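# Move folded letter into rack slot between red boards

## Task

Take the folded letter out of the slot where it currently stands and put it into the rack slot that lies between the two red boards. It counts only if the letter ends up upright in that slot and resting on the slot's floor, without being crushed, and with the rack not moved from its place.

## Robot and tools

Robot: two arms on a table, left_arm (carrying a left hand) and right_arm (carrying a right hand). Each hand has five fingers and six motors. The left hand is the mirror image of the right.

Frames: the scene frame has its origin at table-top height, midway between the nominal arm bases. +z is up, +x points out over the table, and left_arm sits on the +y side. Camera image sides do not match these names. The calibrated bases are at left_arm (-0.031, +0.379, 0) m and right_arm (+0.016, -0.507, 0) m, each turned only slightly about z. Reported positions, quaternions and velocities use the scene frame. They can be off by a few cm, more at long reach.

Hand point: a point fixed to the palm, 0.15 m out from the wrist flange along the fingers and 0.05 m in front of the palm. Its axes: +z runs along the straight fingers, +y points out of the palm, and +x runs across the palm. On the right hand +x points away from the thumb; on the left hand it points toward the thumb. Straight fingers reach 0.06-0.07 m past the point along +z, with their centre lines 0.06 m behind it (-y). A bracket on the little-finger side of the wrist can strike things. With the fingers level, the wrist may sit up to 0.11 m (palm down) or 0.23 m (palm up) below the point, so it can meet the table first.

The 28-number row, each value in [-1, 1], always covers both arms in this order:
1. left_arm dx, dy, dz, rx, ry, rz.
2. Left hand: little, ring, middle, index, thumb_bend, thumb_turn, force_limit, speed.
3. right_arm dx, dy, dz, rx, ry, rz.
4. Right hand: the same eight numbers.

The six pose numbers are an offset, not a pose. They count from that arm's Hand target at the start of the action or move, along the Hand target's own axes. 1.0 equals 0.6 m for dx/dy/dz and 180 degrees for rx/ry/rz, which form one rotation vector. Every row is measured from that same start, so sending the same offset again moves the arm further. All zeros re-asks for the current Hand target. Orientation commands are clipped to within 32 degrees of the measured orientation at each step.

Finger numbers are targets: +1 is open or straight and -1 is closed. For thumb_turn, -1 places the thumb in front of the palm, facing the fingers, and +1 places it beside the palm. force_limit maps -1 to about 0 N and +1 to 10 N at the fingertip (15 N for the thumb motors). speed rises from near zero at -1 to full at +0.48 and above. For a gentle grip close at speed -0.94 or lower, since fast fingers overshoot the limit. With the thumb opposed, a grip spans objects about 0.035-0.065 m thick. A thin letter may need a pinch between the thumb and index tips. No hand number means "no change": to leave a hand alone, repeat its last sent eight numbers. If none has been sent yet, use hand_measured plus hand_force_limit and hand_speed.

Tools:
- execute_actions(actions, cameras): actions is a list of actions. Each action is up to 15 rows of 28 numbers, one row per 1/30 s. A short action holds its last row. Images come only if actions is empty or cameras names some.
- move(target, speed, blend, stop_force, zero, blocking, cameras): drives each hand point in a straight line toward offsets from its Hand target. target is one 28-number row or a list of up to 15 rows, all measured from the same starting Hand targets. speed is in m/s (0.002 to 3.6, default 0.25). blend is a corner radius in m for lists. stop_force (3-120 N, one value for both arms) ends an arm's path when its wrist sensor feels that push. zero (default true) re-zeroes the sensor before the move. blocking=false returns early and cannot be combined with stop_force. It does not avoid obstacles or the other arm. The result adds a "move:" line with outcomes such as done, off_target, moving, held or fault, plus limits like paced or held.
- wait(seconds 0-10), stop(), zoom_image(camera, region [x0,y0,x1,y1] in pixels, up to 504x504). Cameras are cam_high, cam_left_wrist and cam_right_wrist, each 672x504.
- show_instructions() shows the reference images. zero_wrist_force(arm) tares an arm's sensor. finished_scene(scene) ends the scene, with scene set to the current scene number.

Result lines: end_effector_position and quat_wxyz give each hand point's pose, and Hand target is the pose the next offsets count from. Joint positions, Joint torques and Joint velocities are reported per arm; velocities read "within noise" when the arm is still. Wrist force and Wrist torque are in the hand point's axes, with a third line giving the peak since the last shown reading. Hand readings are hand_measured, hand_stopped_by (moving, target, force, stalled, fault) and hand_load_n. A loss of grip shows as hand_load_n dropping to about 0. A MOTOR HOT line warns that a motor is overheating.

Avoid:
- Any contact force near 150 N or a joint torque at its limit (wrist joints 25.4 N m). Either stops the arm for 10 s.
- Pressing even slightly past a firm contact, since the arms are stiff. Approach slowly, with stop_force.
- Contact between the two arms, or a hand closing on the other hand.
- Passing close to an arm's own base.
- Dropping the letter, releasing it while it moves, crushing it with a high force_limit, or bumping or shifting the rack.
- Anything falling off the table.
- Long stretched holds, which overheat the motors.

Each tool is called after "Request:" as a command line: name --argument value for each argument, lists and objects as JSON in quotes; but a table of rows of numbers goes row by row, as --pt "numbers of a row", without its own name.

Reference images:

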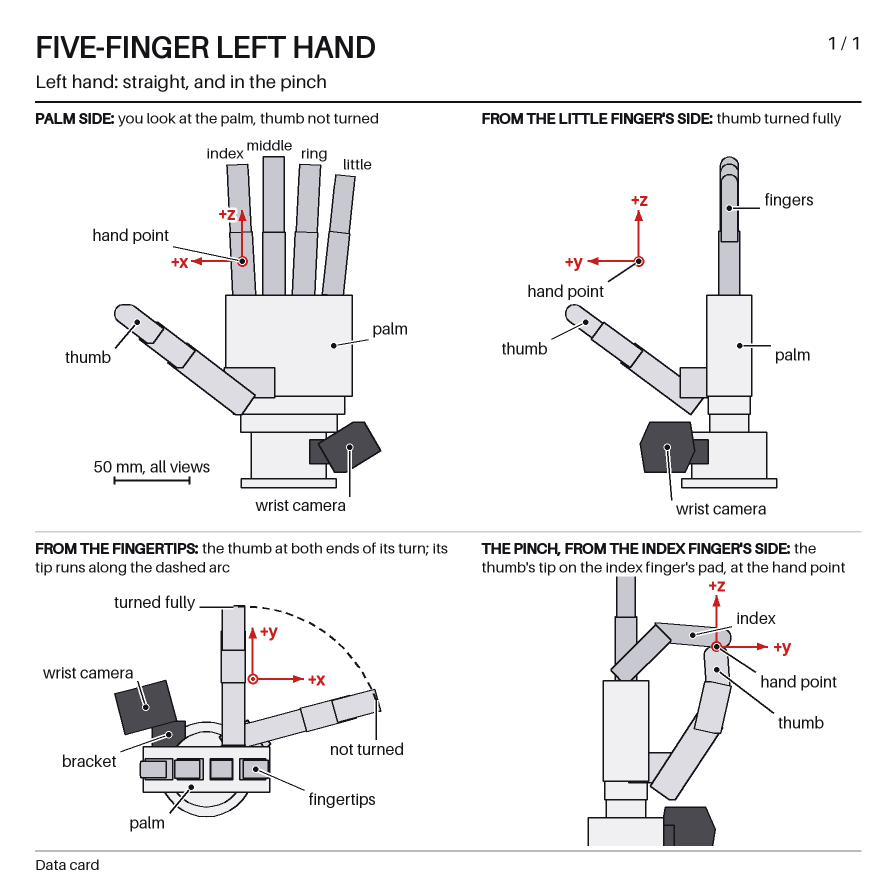

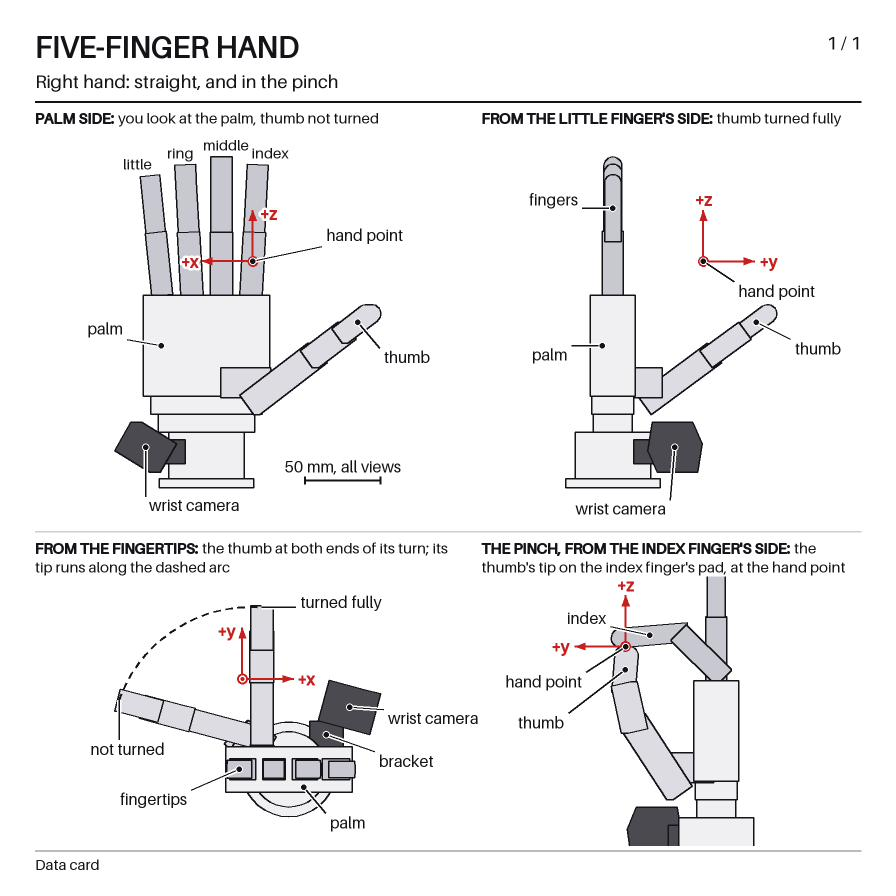

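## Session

Request:
execute_actions --actions '[]'

Request:
zoom_image --camera "cam_high" --region '[200, 40, 460, 240]'

Scene clock: 0.00 s.
left_arm: end_effector_position=(+0.6525, -0.0131, +0.1700) hand_measured=(+1.000, +1.000, +1.000, +1.000, +1.000, +1.000) hand_load_n=(+0.0, +0.0, +0.0, +0.0, +0.0, +0.0) hand_stopped_by=(target, target, target, target, target, target) hand_force_limit=0.00 hand_speed=-0.80 end_effector_quat_wxyz=(+0.418, -0.419, +0.603, -0.534) | right_arm: end_effector_position=(+0.3785, -0.2663, +0.2927) hand_measured=(+1.000, +1.000, +1.000, +1.000, +1.000, +1.000) hand_load_n=(+0.0, +0.0, +0.0, +0.0, +0.0, +0.0) hand_stopped_by=(target, target, target, target, target, target) hand_force_limit=0.00 hand_speed=-0.80 end_effector_quat_wxyz=(+0.270, +0.624, +0.726, +0.101)
Joint positions: left_arm=[2.843 -2.041 -1.608 3.569 -1.594 3.197] | right_arm=[0.702 -1.476 1.702 1.004 2.055 0.418]
Joint velocities: within noise
Joint torques (N m): no reading
Motor temperatures (°C): left_arm=[23 25 24 28 30 27] | right_arm=[26 28 22 30 30 34]
Wrist force (N): no reading
Wrist torque (N m): no reading
Wrist force, peak (N): no reading
Hand target: left_arm +0.6525, -0.0131, +0.1700; +0.418, -0.419, +0.603, -0.534 | right_arm +0.3785, -0.2663, +0.2927; +0.270, +0.624, +0.726, +0.101

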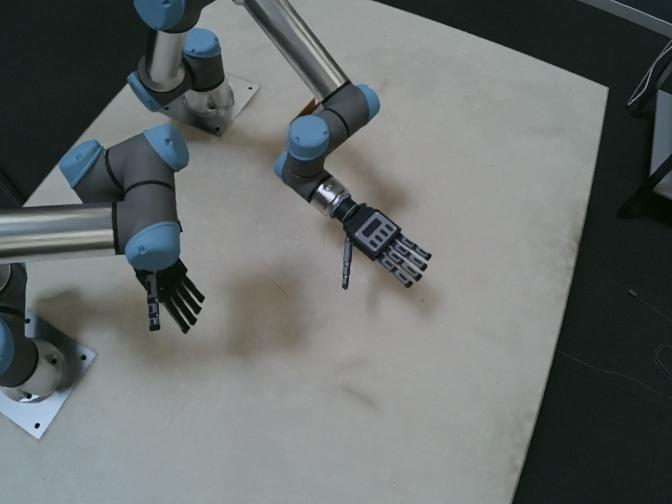

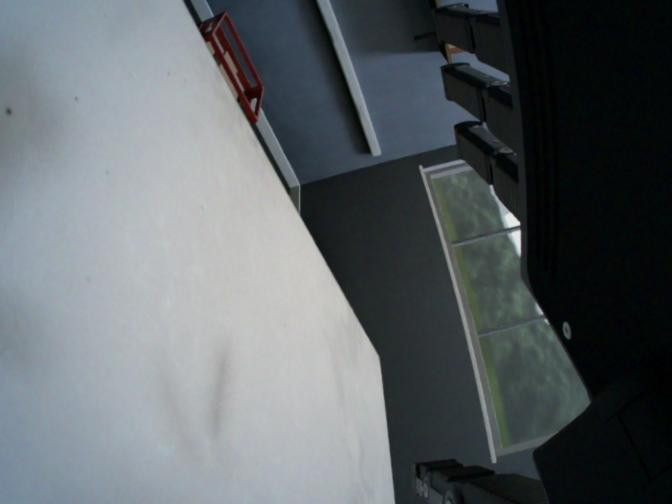

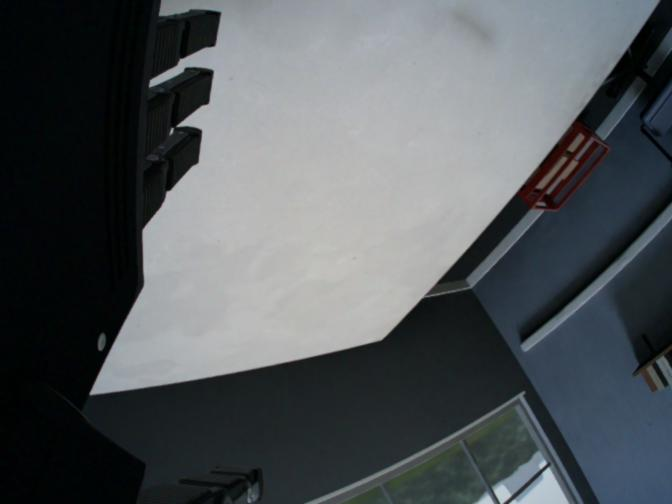

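Scaled by 1.938 from the camera's 672x504 image, which has a finer 960x720 frame.

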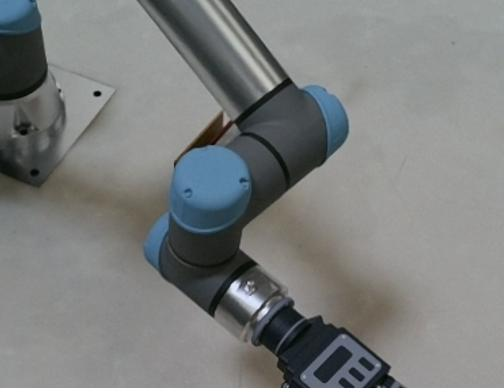

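Request:
move --target '[-0.019,-0.331,-0.026,0,0,0,1,1,1,1,1,-1,0,0, -0.158,0.057,-0.037,-0.177,0.504,-0.621,1,1,1,1,1,1,0,-0.8]' --speed 0.5 --cameras '["all"]'

Request:
zoom_image --camera "cam_high" --region '[200, 40, 460, 240]'

Scene clock: 20.30 s.
left_arm: end_effector_position=(+0.6529, -0.0130, +0.3695) hand_measured=(+1.000, +1.000, +1.000, +1.000, +1.000, -1.000) hand_load_n=(+0.0, -0.5, +0.0, +0.0, +0.0, +0.0) hand_stopped_by=(target, target, target, target, target, target) hand_force_limit=0.00 hand_speed=0.00 end_effector_quat_wxyz=(+0.418, -0.419, +0.603, -0.534) | right_arm: end_effector_position=(+0.4034, -0.3463, +0.3530) hand_measured=(+1.000, +1.000, +1.000, +1.000, +1.000, +1.000) hand_load_n=(+0.0, +0.0, +0.0, +0.0, +0.0, +0.5) hand_stopped_by=(target, target, target, target, target, target) hand_force_limit=0.00 hand_speed=-0.80 end_effector_quat_wxyz=(-0.151, -0.469, +0.796, +0.351)
Joint positions: left_arm=[2.843 -1.915 -1.257 3.093 -1.593 3.196] | right_arm=[-0.176 -0.996 1.257 2.051 1.286 -2.971]
Joint torques (N m): left_arm=[4 28.57 27.07 -0.62 -1.07 -0.64] | right_arm=[14.04 -30.45 -28.29 4.15 1.19 -2.33]
Wrist force (N): left_arm=[0.0 0.1 0.1] | right_arm=[0.3 0.3 -0.1]
Wrist torque (N m): left_arm=[0.02 0.01 -0.01] | right_arm=[0.08 -0.07 0.10]
Wrist force, peak (N): left_arm=[0.3 -0.6 -0.2] | right_arm=[-0.6 -0.1 0.3]
Hand target: left_arm +0.6529, -0.0130, +0.3695; +0.418, -0.419, +0.603, -0.534 | right_arm +0.4034, -0.3463, +0.3530; -0.151, -0.469, +0.796, +0.351
Off the commanded pose: left_arm 0.000 m, 0 deg | right_arm 0.000 m, 0 deg.
move: done

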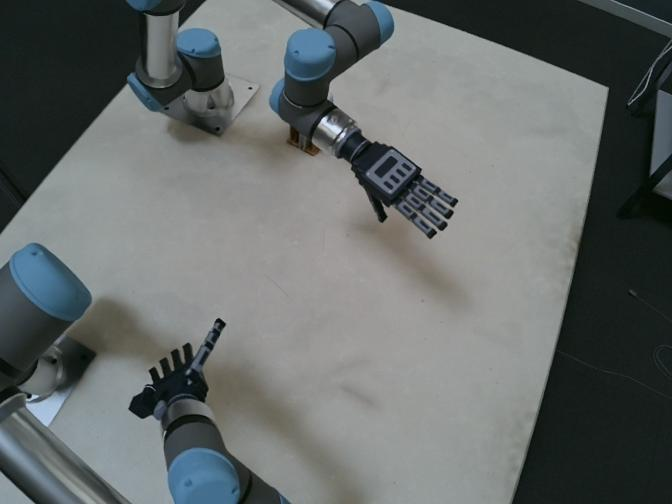

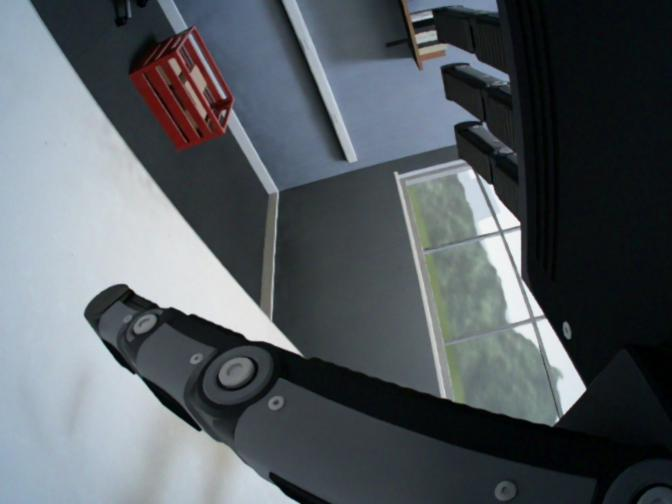

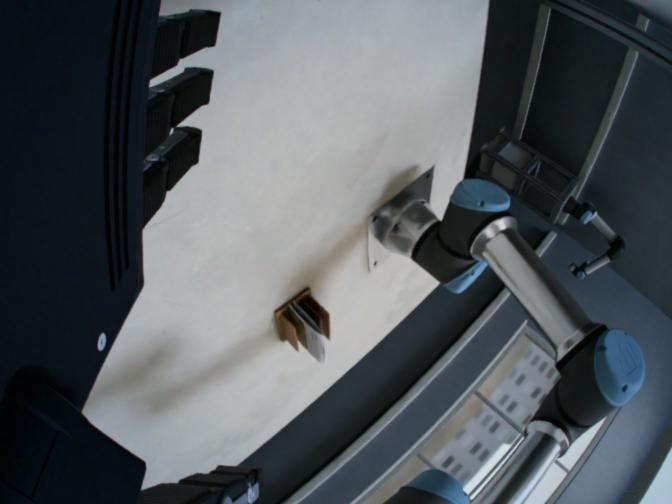

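Scaled by 1.938 from the camera's 672x504 image, which has a finer 960x720 frame.

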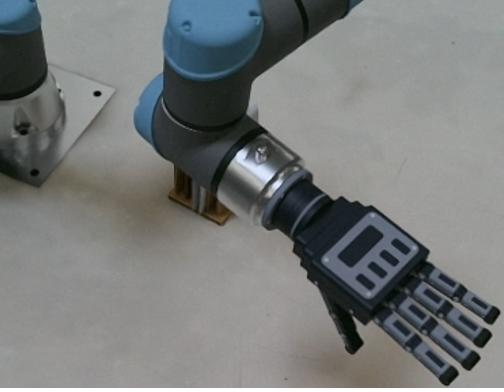

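Same layout as before; right camera view is identical.

Request:
zoom_image --camera "cam_right_wrist" --region '[260, 270, 360, 370]'

Scaled by 5.040 from the camera's 672x504 image, which has a finer 960x720 frame.

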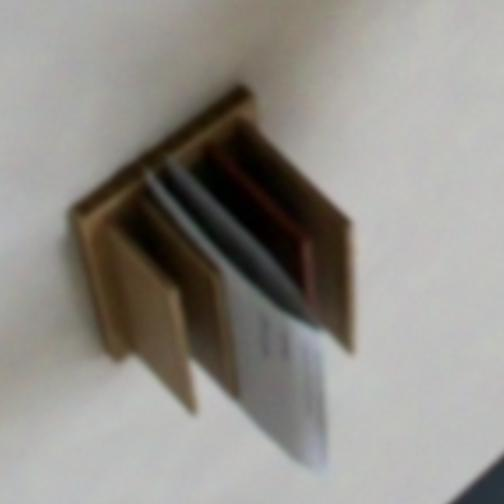

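Request:
move --target '[-0.472,0.2005,-0.7005,-0.0226,0.821,0.375,1,1,-0.27,-0.3,1,-1,0,0, 0,0,0,0,0,0,1,1,1,1,1,1,0,-0.8]' --speed 0.5 --cameras '["all"]'

Request:
zoom_image --camera "cam_high" --region '[240, 60, 380, 180]'

Request:
zoom_image --camera "cam_left_wrist" --region '[0, 0, 350, 350]'

Request:
zoom_image --camera "cam_right_wrist" --region '[260, 270, 420, 430]'

Scene clock: 59.17 s.
left_arm: end_effector_position=(+0.3305, +0.3894, +0.2993) hand_measured=(+1.000, +1.000, -0.270, -0.300, +1.000, -1.000) hand_load_n=(+0.0, +0.0, +0.0, +0.0, +0.0, +0.0) hand_stopped_by=(target, target, target, target, target, target) hand_force_limit=0.00 hand_speed=0.00 end_effector_quat_wxyz=(-0.310, +0.611, +0.686, -0.246) | right_arm: end_effector_position=(+0.4034, -0.3463, +0.3530) hand_measured=(+1.000, +1.000, +1.000, +1.000, +1.000, +1.000) hand_load_n=(+0.0, +0.0, +0.0, +0.0, +0.0, +0.0) hand_stopped_by=(target, target, target, target, target, target) hand_force_limit=0.00 hand_speed=-0.80 end_effector_quat_wxyz=(-0.151, -0.469, +0.796, +0.351)
Joint positions: left_arm=[3.357 -2.007 -1.415 1.053 -1.749 6.283] | right_arm=[-0.176 -0.995 1.256 2.051 1.286 -2.971]
Joint torques (N m): left_arm=[-6.21 40.46 10.61 -0.58 -1.39 2.19] | right_arm=[13.55 -28.4 -27.58 4.67 1.54 -2.14]
Wrist force (N): left_arm=[0.5 0.1 0.1] | right_arm=[0.0 0.4 -0.1]
Wrist torque (N m): left_arm=[0.00 -0.17 -0.17] | right_arm=[0.09 -0.04 0.09]
Wrist force, peak (N): left_arm=[0.8 0.4 -0.8] | right_arm=[0.5 0.8 -0.2]
Hand target: left_arm +0.3303, +0.3899, +0.2992; -0.270, +0.654, +0.653, -0.271 | right_arm +0.4034, -0.3463, +0.3530; -0.151, -0.469, +0.796, +0.351
Off the commanded pose: left_arm 0.001 m, 8 deg | right_arm 0.000 m, 0 deg.
joint sent to its limit (left arm) — joint 6 (wrist 3), upper limit. The joint targets are off in orientation, not in position.
move: off_target (left_arm); limits=paced

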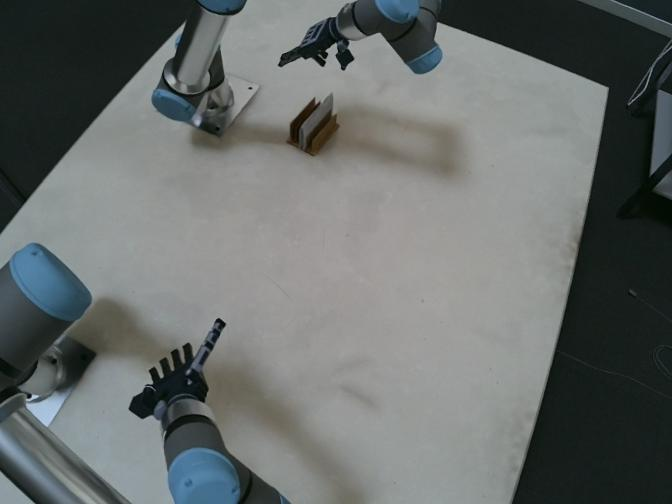

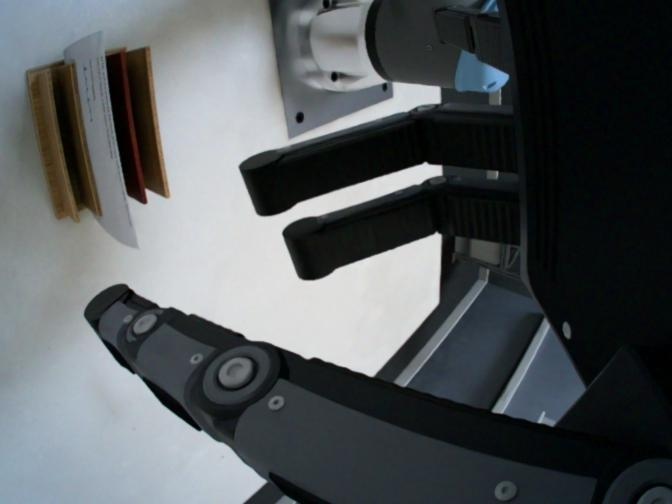

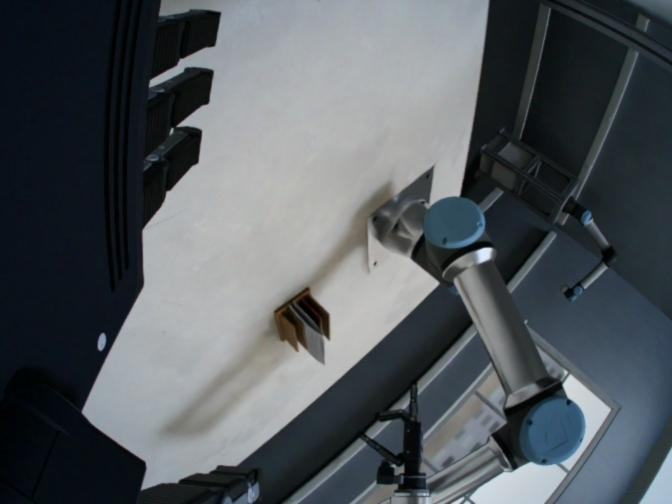

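Scaled by 3.600 from the camera's 672x504 image, which has a finer 960x720 frame.

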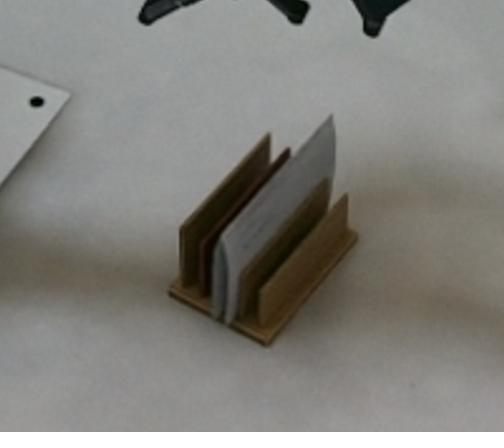

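Scaled by 1.440 from the camera's 672x504 image, which has a finer 960x720 frame.

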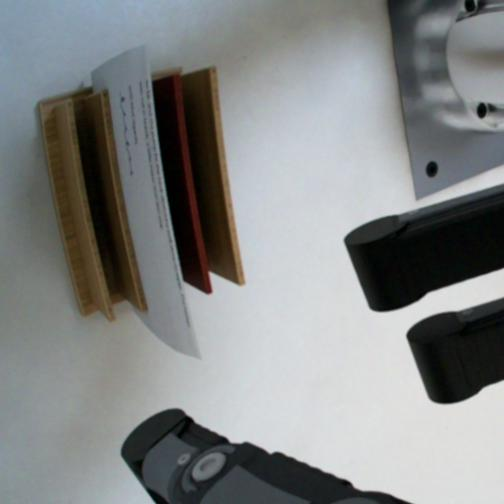

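Scaled by 3.150 from the camera's 672x504 image, which has a finer 960x720 frame.

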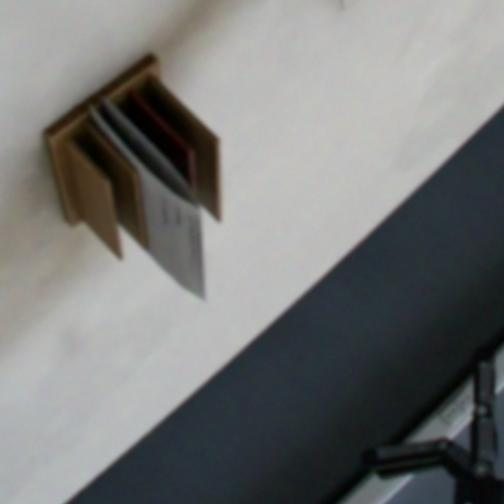

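Request:
move --pt "0 0 0 0 0 -0.55 1 1 -0.27 -0.3 1 -1 0 0 0 0 0 0 0 0 1 1 1 1 1 1 0 -0.8" --pt "0 0 0 0 0 0.8 1 1 -0.27 -0.3 1 -1 0 0 0 0 0 0 0 0 1 1 1 1 1 1 0 -0.8" --pt "0 0 0 0 0 0.35 1 1 -0.27 -0.3 1 -1 0 0 0 0 0 0 0 0 1 1 1 1 1 1 0 -0.8" --pt "-0.0017 0.0778 0.1555 0 0.0295 0.0295 1 1 -0.27 -0.3 1 -1 0 0 0 0 0 0 0 0 1 1 1 1 1 1 0 -0.8" --speed 0.6 --blend 0.02 --cameras '["all"]'

Request:
zoom_image --camera "cam_high" --region '[240, 60, 380, 180]'

Request:
zoom_image --camera "cam_left_wrist" --region '[0, 0, 350, 350]'

Request:
zoom_image --camera "cam_right_wrist" --region '[260, 260, 400, 380]'

Scene clock: 93.00 s.
left_arm: end_effector_position=(+0.2973, +0.3887, +0.2003) hand_measured=(+1.000, +1.000, -0.270, -0.300, +1.000, -1.000) hand_load_n=(+0.0, +0.0, +0.0, +0.0, +0.0, +0.0) hand_stopped_by=(target, target, target, target, target, target) hand_force_limit=0.00 hand_speed=0.00 end_effector_quat_wxyz=(-0.287, +0.695, +0.608, -0.253) | right_arm: end_effector_position=(+0.4034, -0.3463, +0.3530) hand_measured=(+1.000, +1.000, +1.000, +1.000, +1.000, +1.000) hand_load_n=(+0.0, +0.0, +0.0, +0.0, +0.0, +0.0) hand_stopped_by=(target, target, target, target, target, target) hand_force_limit=0.00 hand_speed=-0.80 end_effector_quat_wxyz=(-0.151, -0.469, +0.796, +0.351)
Joint positions: left_arm=[3.378 -1.992 -1.682 1.347 -1.809 0.25] | right_arm=[-0.176 -0.995 1.256 2.051 1.286 -2.971]
Joint torques (N m): left_arm=[-7.59 24.23 6 -0.8 -1.28 -2.57] | right_arm=[11.88 -29.44 -25.86 4.46 1.15 -2.02]
Wrist force (N): left_arm=[0.6 0.0 0.1] | right_arm=[0.2 0.7 -0.1]
Wrist torque (N m): left_arm=[-0.03 -0.19 0.06] | right_arm=[0.15 -0.06 0.11]
Wrist force, peak (N): left_arm=[0.9 -0.8 0.7] | right_arm=[0.4 0.7 0.0]
Hand target: left_arm +0.2973, +0.3887, +0.2003; -0.287, +0.695, +0.608, -0.253 | right_arm +0.4034, -0.3463, +0.3530; -0.151, -0.469, +0.796, +0.351
Off the commanded pose: left_arm 0.000 m, 0 deg | right_arm 0.000 m, 0 deg.
move: done

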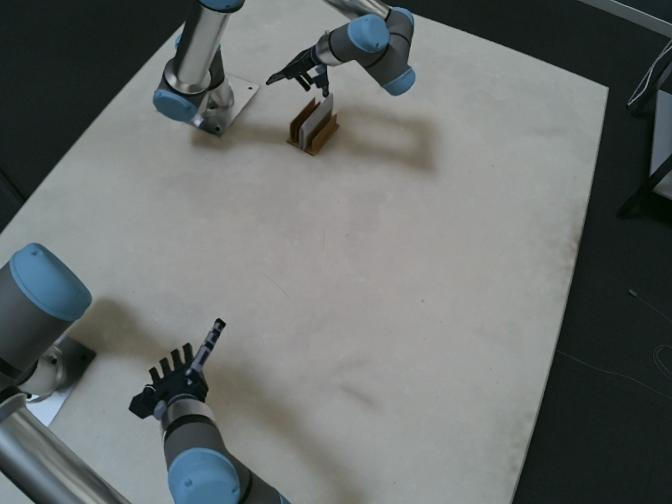

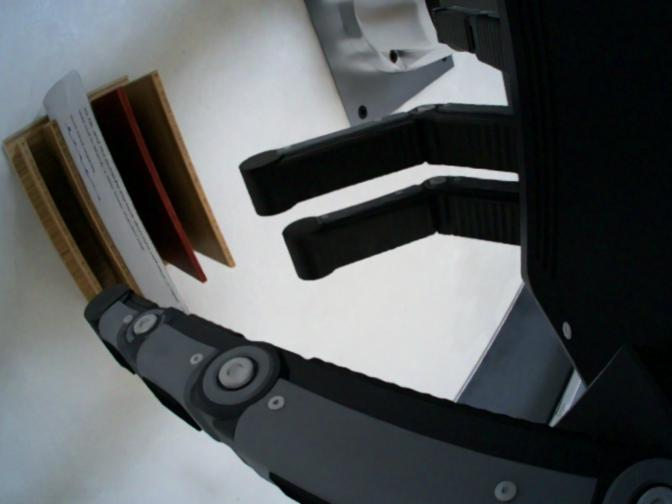

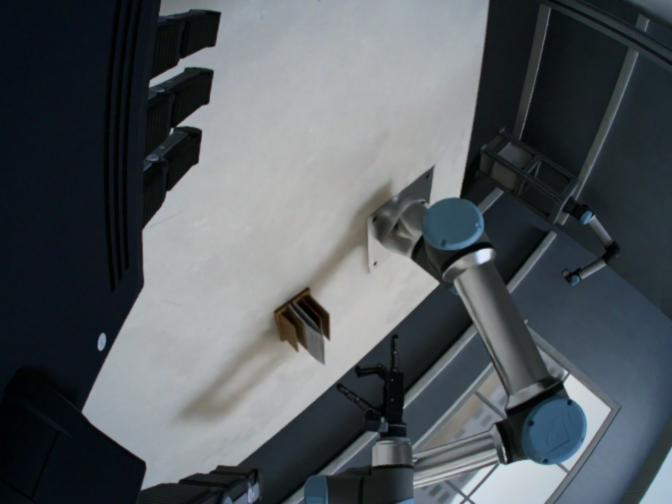

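Scaled by 3.600 from the camera's 672x504 image, which has a finer 960x720 frame.

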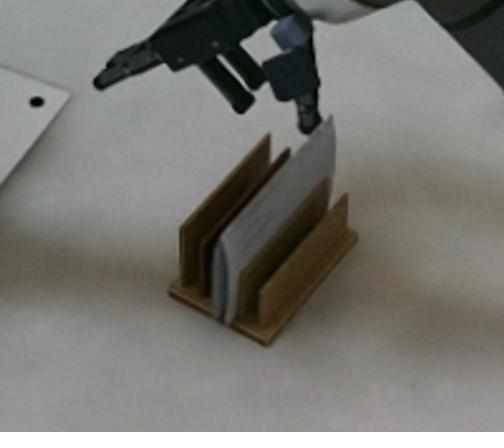

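Scaled by 1.440 from the camera's 672x504 image, which has a finer 960x720 frame.

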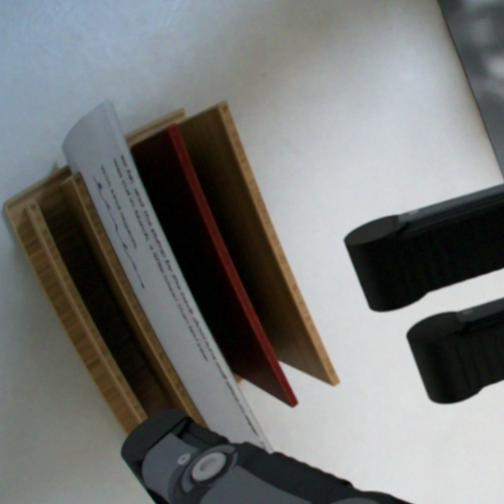

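Scaled by 3.600 from the camera's 672x504 image, which has a finer 960x720 frame.

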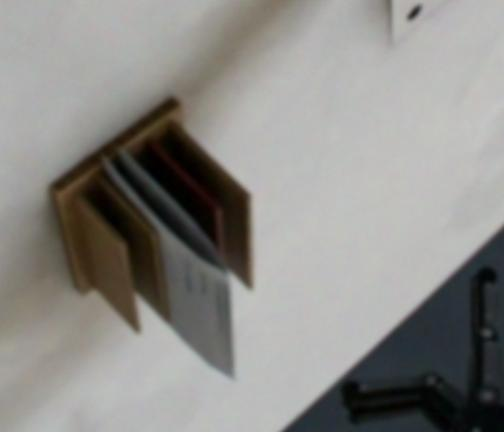

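Request:
move --target '[0,0.0884,0.0884,0,0,0,1,1,-0.27,-0.3,1,-1,0,0, 0,0,0,0,0,0,1,1,1,1,1,1,0,-0.8]' --speed 0.15 --cameras '["all"]'

Request:
zoom_image --camera "cam_high" --region '[240, 60, 380, 180]'

Request:
zoom_image --camera "cam_right_wrist" --region '[260, 260, 400, 380]'

Scene clock: 113.37 s.
left_arm: end_effector_position=(+0.2973, +0.3884, +0.1254) hand_measured=(+1.000, +1.000, -0.270, -0.300, +1.000, -1.000) hand_load_n=(+0.0, +0.0, +0.0, +0.0, +0.0, +0.0) hand_stopped_by=(target, target, target, target, target, target) hand_force_limit=0.00 hand_speed=0.00 end_effector_quat_wxyz=(-0.287, +0.695, +0.608, -0.253) | right_arm: end_effector_position=(+0.4034, -0.3463, +0.3530) hand_measured=(+1.000, +1.000, +1.000, +1.000, +1.000, +1.000) hand_load_n=(+0.0, +0.0, +0.0, +0.0, +0.0, +0.0) hand_stopped_by=(target, target, target, target, target, target) hand_force_limit=0.00 hand_speed=-0.80 end_effector_quat_wxyz=(-0.151, -0.469, +0.796, +0.351)
Joint positions: left_arm=[3.377 -2.095 -1.751 1.519 -1.809 0.249] | right_arm=[-0.176 -0.995 1.256 2.051 1.286 -2.971]
Joint torques (N m): left_arm=[1.75 25.86 5.61 -0.96 -1.41 1.8] | right_arm=[10.65 -28.99 -24.47 4.33 1.05 -1.99]
Wrist force (N): left_arm=[0.9 0.0 0.0] | right_arm=[0.1 0.5 -0.1]
Wrist torque (N m): left_arm=[-0.02 -0.24 0.08] | right_arm=[0.12 -0.04 0.10]
Wrist force, peak (N): left_arm=[0.8 0.8 0.9] | right_arm=[0.3 0.7 -0.1]
Hand target: left_arm +0.2973, +0.3885, +0.1253; -0.287, +0.695, +0.608, -0.253 | right_arm +0.4034, -0.3463, +0.3530; -0.151, -0.469, +0.796, +0.351
Off the commanded pose: left_arm 0.000 m, 0 deg | right_arm 0.000 m, 0 deg.
move: done

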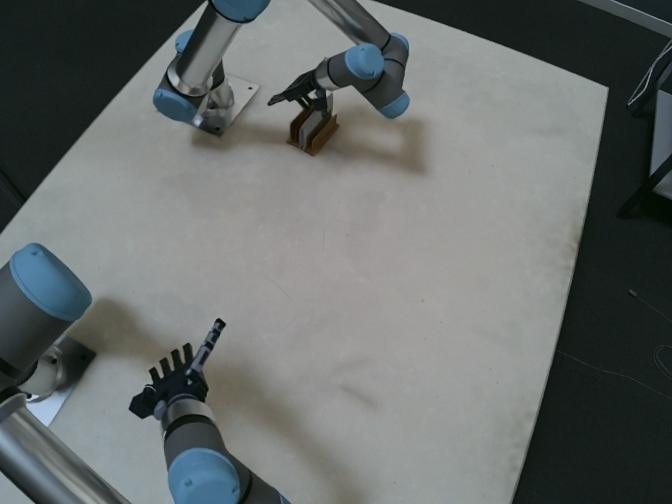

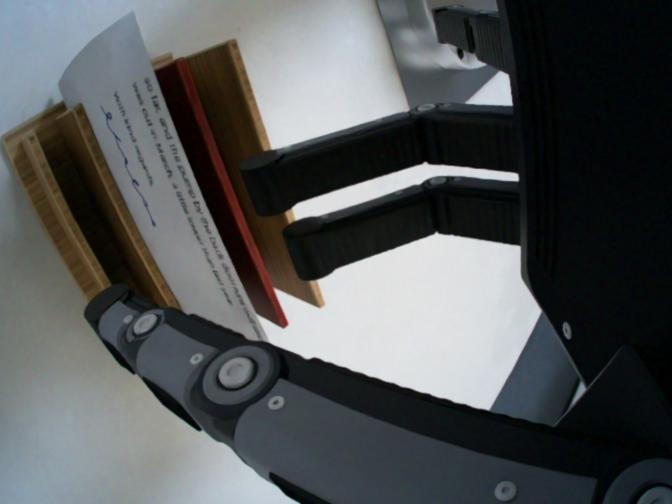

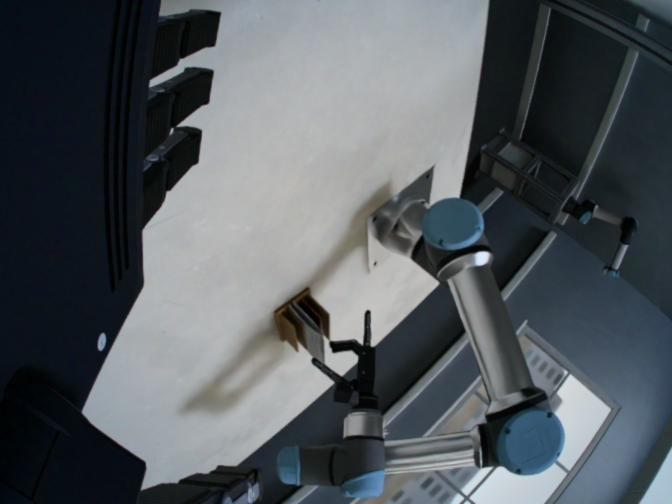

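Scaled by 3.600 from the camera's 672x504 image, which has a finer 960x720 frame.

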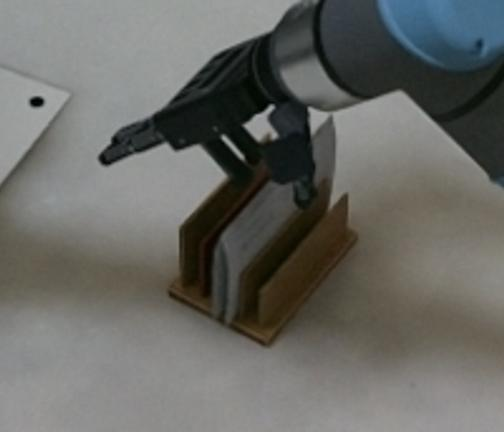

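Scaled by 3.600 from the camera's 672x504 image, which has a finer 960x720 frame.

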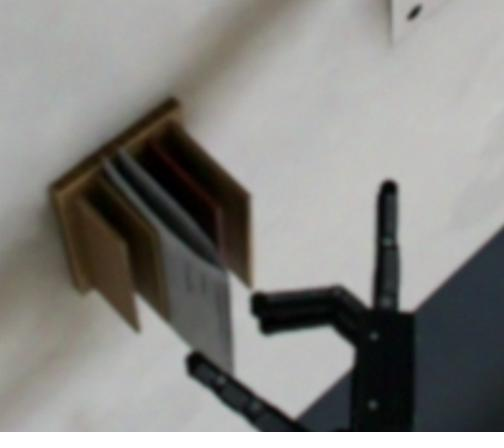

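Request:
move --target '[0.0012,0.0341,0.0213,0,0,0,1,1,-0.27,-0.3,1,-1,0,0, 0,0,0,0,0,0,1,1,1,1,1,1,0,-0.8]' --speed 0.06 --cameras '["all"]'

Request:
zoom_image --camera "cam_right_wrist" --region '[260, 260, 400, 380]'

Scene clock: 128.33 s.
left_arm: end_effector_position=(+0.3028, +0.3884, +0.1019) hand_measured=(+1.000, +1.000, -0.270, -0.300, +1.000, -1.000) hand_load_n=(+0.0, +0.0, +0.0, +0.5, +0.0, +0.0) hand_stopped_by=(target, target, target, target, target, target) hand_force_limit=0.00 hand_speed=0.00 end_effector_quat_wxyz=(-0.287, +0.695, +0.608, -0.253) | right_arm: end_effector_position=(+0.4034, -0.3463, +0.3530) hand_measured=(+1.000, +1.000, +1.000, +1.000, +1.000, +1.000) hand_load_n=(+0.0, +0.0, +0.0, +0.0, +0.0, +0.0) hand_stopped_by=(target, target, target, target, target, target) hand_force_limit=0.00 hand_speed=-0.80 end_effector_quat_wxyz=(-0.151, -0.469, +0.796, +0.351)
Joint positions: left_arm=[3.374 -2.142 -1.748 1.563 -1.807 0.247] | right_arm=[-0.176 -0.995 1.256 2.051 1.286 -2.971]
Joint torques (N m): left_arm=[-6.47 26.13 18.67 -0.5 0.92 -2.69] | right_arm=[9.93 -30.16 -24.11 4.31 1.04 -1.92]
Wrist force (N): left_arm=[0.7 -0.2 0.5] | right_arm=[0.0 0.4 0.0]
Wrist torque (N m): left_arm=[-0.07 -0.19 0.08] | right_arm=[0.09 -0.04 0.09]
Wrist force, peak (N): left_arm=[1.2 -0.1 0.1] | right_arm=[0.4 0.6 -0.3]
Hand target: left_arm +0.3028, +0.3884, +0.1018; -0.287, +0.695, +0.608, -0.253 | right_arm +0.4034, -0.3463, +0.3530; -0.151, -0.469, +0.796, +0.351
Off the commanded pose: left_arm 0.000 m, 0 deg | right_arm 0.000 m, 0 deg.
move: done

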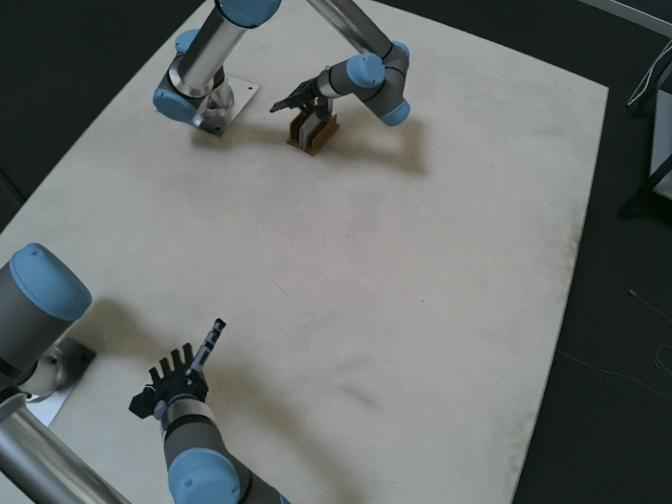

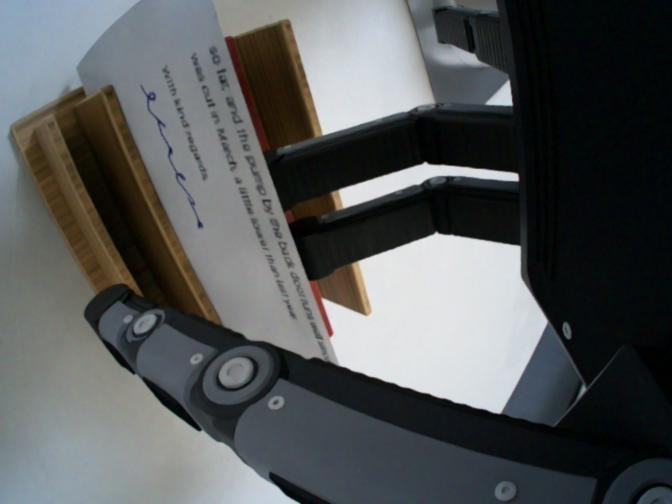

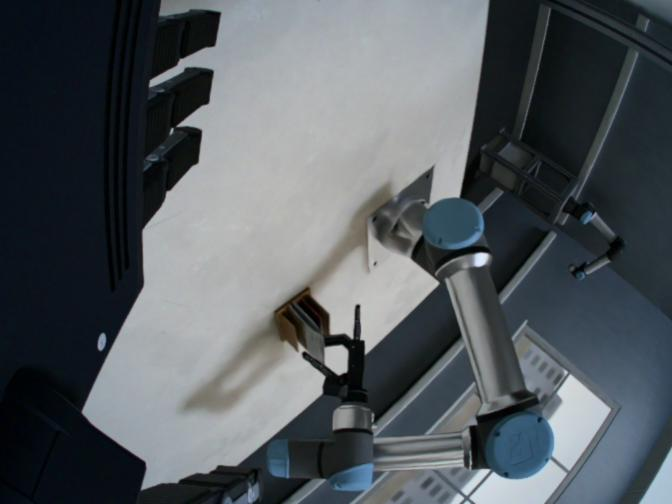

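Scaled by 3.600 from the camera's 672x504 image, which has a finer 960x720 frame.

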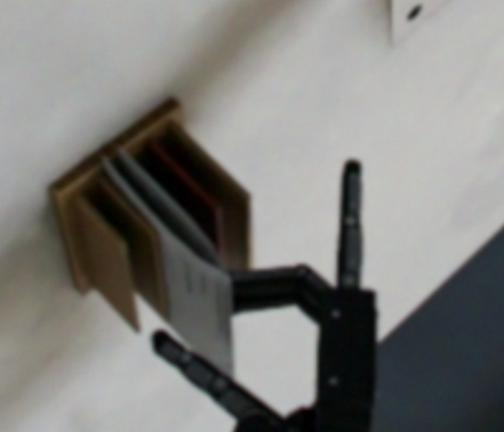

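Request:
move --target '[0,0,0,0,0,0,1,1,-0.34,-0.34,0.0,-1,-0.75,-0.9, 0,0,0,0,0,0,1,1,1,1,1,1,0,-0.8]' --speed 0.06

Request:
move --target '[0,0,0,0,0,0,1,1,-0.5,-0.38,0.0,-1,-0.7,-0.92, 0,0,0,0,0,0,1,1,1,1,1,1,0,-0.8]' --speed 0.06 --cameras '["all"]'

Request:
zoom_image --camera "cam_right_wrist" --region '[260, 260, 400, 380]'

Scene clock: 140.60 s.
left_arm: end_effector_position=(+0.3028, +0.3884, +0.1018) hand_measured=(+1.000, +1.000, -0.340, -0.340, +0.382, -1.000) hand_load_n=(+0.0, +0.0, +0.5, +0.0, +2.0, +0.5) hand_stopped_by=(target, target, target, target, force, target) hand_force_limit=-0.75 hand_speed=-0.90 end_effector_quat_wxyz=(-0.287, +0.695, +0.608, -0.253) | right_arm: end_effector_position=(+0.4034, -0.3463, +0.3530) hand_measured=(+1.000, +1.000, +1.000, +1.000, +1.000, +1.000) hand_load_n=(+0.0, +0.0, +0.0, +0.0, +0.0, +0.0) hand_stopped_by=(target, target, target, target, target, target) hand_force_limit=0.00 hand_speed=-0.80 end_effector_quat_wxyz=(-0.151, -0.469, +0.796, +0.351)
Joint positions: left_arm=[3.374 -2.143 -1.748 1.563 -1.807 0.247] | right_arm=[-0.176 -0.995 1.256 2.051 1.286 -2.971]
Joint torques (N m): left_arm=[-5.76 26.8 19.44 -1.15 1.06 -2.59] | right_arm=[9.26 -30.56 -23.47 4.25 0.87 -1.96]
Wrist force (N): left_arm=[0.8 0.0 0.5] | right_arm=[-0.1 0.6 -0.1]
Wrist torque (N m): left_arm=[-0.05 -0.20 0.07] | right_arm=[0.12 -0.02 0.09]
Wrist force, peak (N): left_arm=[1.1 -0.1 0.3] | right_arm=[-0.1 0.8 -0.2]
Hand target: left_arm +0.3028, +0.3884, +0.1018; -0.287, +0.695, +0.608, -0.253 | right_arm +0.4034, -0.3463, +0.3530; -0.151, -0.469, +0.796, +0.351
Off the commanded pose: left_arm 0.000 m, 0 deg | right_arm 0.000 m, 0 deg.
move: done

Scene clock: 141.10 s.
left_arm: end_effector_position=(+0.3028, +0.3884, +0.1018) hand_measured=(+1.000, +1.000, -0.346, -0.380, +0.382, -1.000) hand_load_n=(+0.0, +0.0, +3.0, +0.0, +2.5, +0.0) hand_stopped_by=(target, target, force, target, force, target) hand_force_limit=-0.70 hand_speed=-0.92 end_effector_quat_wxyz=(-0.287, +0.695, +0.608, -0.253) | right_arm: end_effector_position=(+0.4034, -0.3463, +0.3530) hand_measured=(+1.000, +1.000, +1.000, +1.000, +1.000, +1.000) hand_load_n=(+0.0, +0.0, +0.0, +0.0, +0.0, +0.0) hand_stopped_by=(target, target, target, target, target, target) hand_force_limit=0.00 hand_speed=-0.80 end_effector_quat_wxyz=(-0.151, -0.469, +0.796, +0.351)
Joint positions: left_arm=[3.374 -2.143 -1.748 1.563 -1.807 0.247] | right_arm=[-0.176 -0.995 1.256 2.051 1.286 -2.971]
Joint torques (N m): left_arm=[-5.86 26.79 18.2 -1.33 0.87 -2.64] | right_arm=[9.29 -30.23 -23.09 4.32 0.82 -2.02]
Wrist force (N): left_arm=[0.7 0.1 0.2] | right_arm=[0.0 0.3 0.0]
Wrist torque (N m): left_arm=[-0.02 -0.19 0.06] | right_arm=[0.09 -0.03 0.09]
Wrist force, peak (N): left_arm=[0.8 -0.3 0.4] | right_arm=[0.4 0.6 -0.2]
Hand target: left_arm +0.3028, +0.3884, +0.1018; -0.287, +0.695, +0.608, -0.253 | right_arm +0.4034, -0.3463, +0.3530; -0.151, -0.469, +0.796, +0.351
Off the commanded pose: left_arm 0.000 m, 0 deg | right_arm 0.000 m, 0 deg.
move: done

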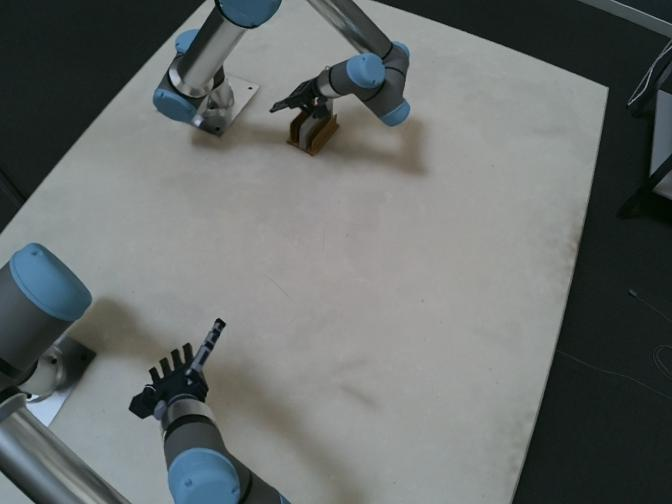

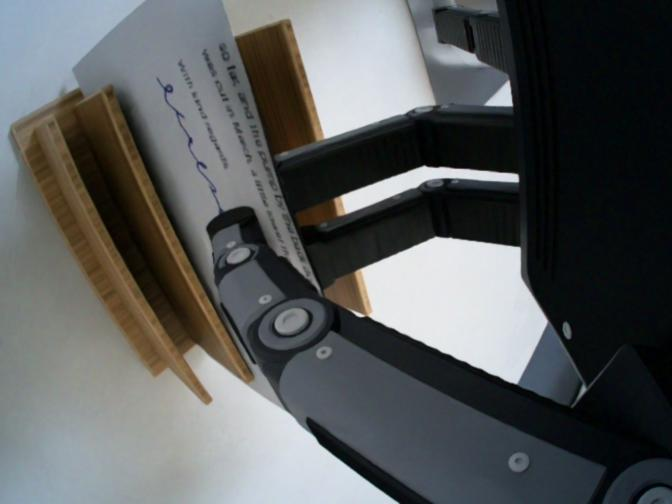

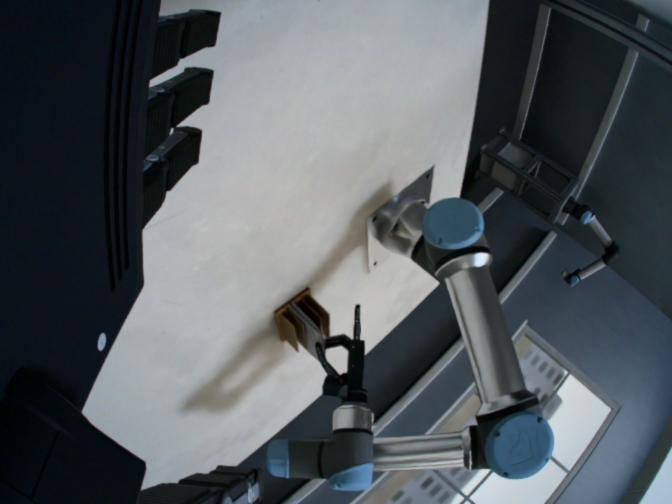

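Scaled by 3.600 from the camera's 672x504 image, which has a finer 960x720 frame.

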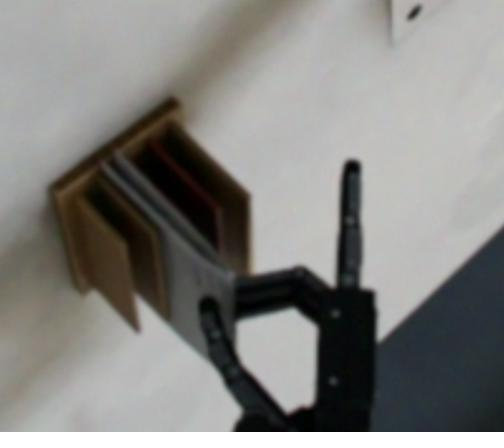

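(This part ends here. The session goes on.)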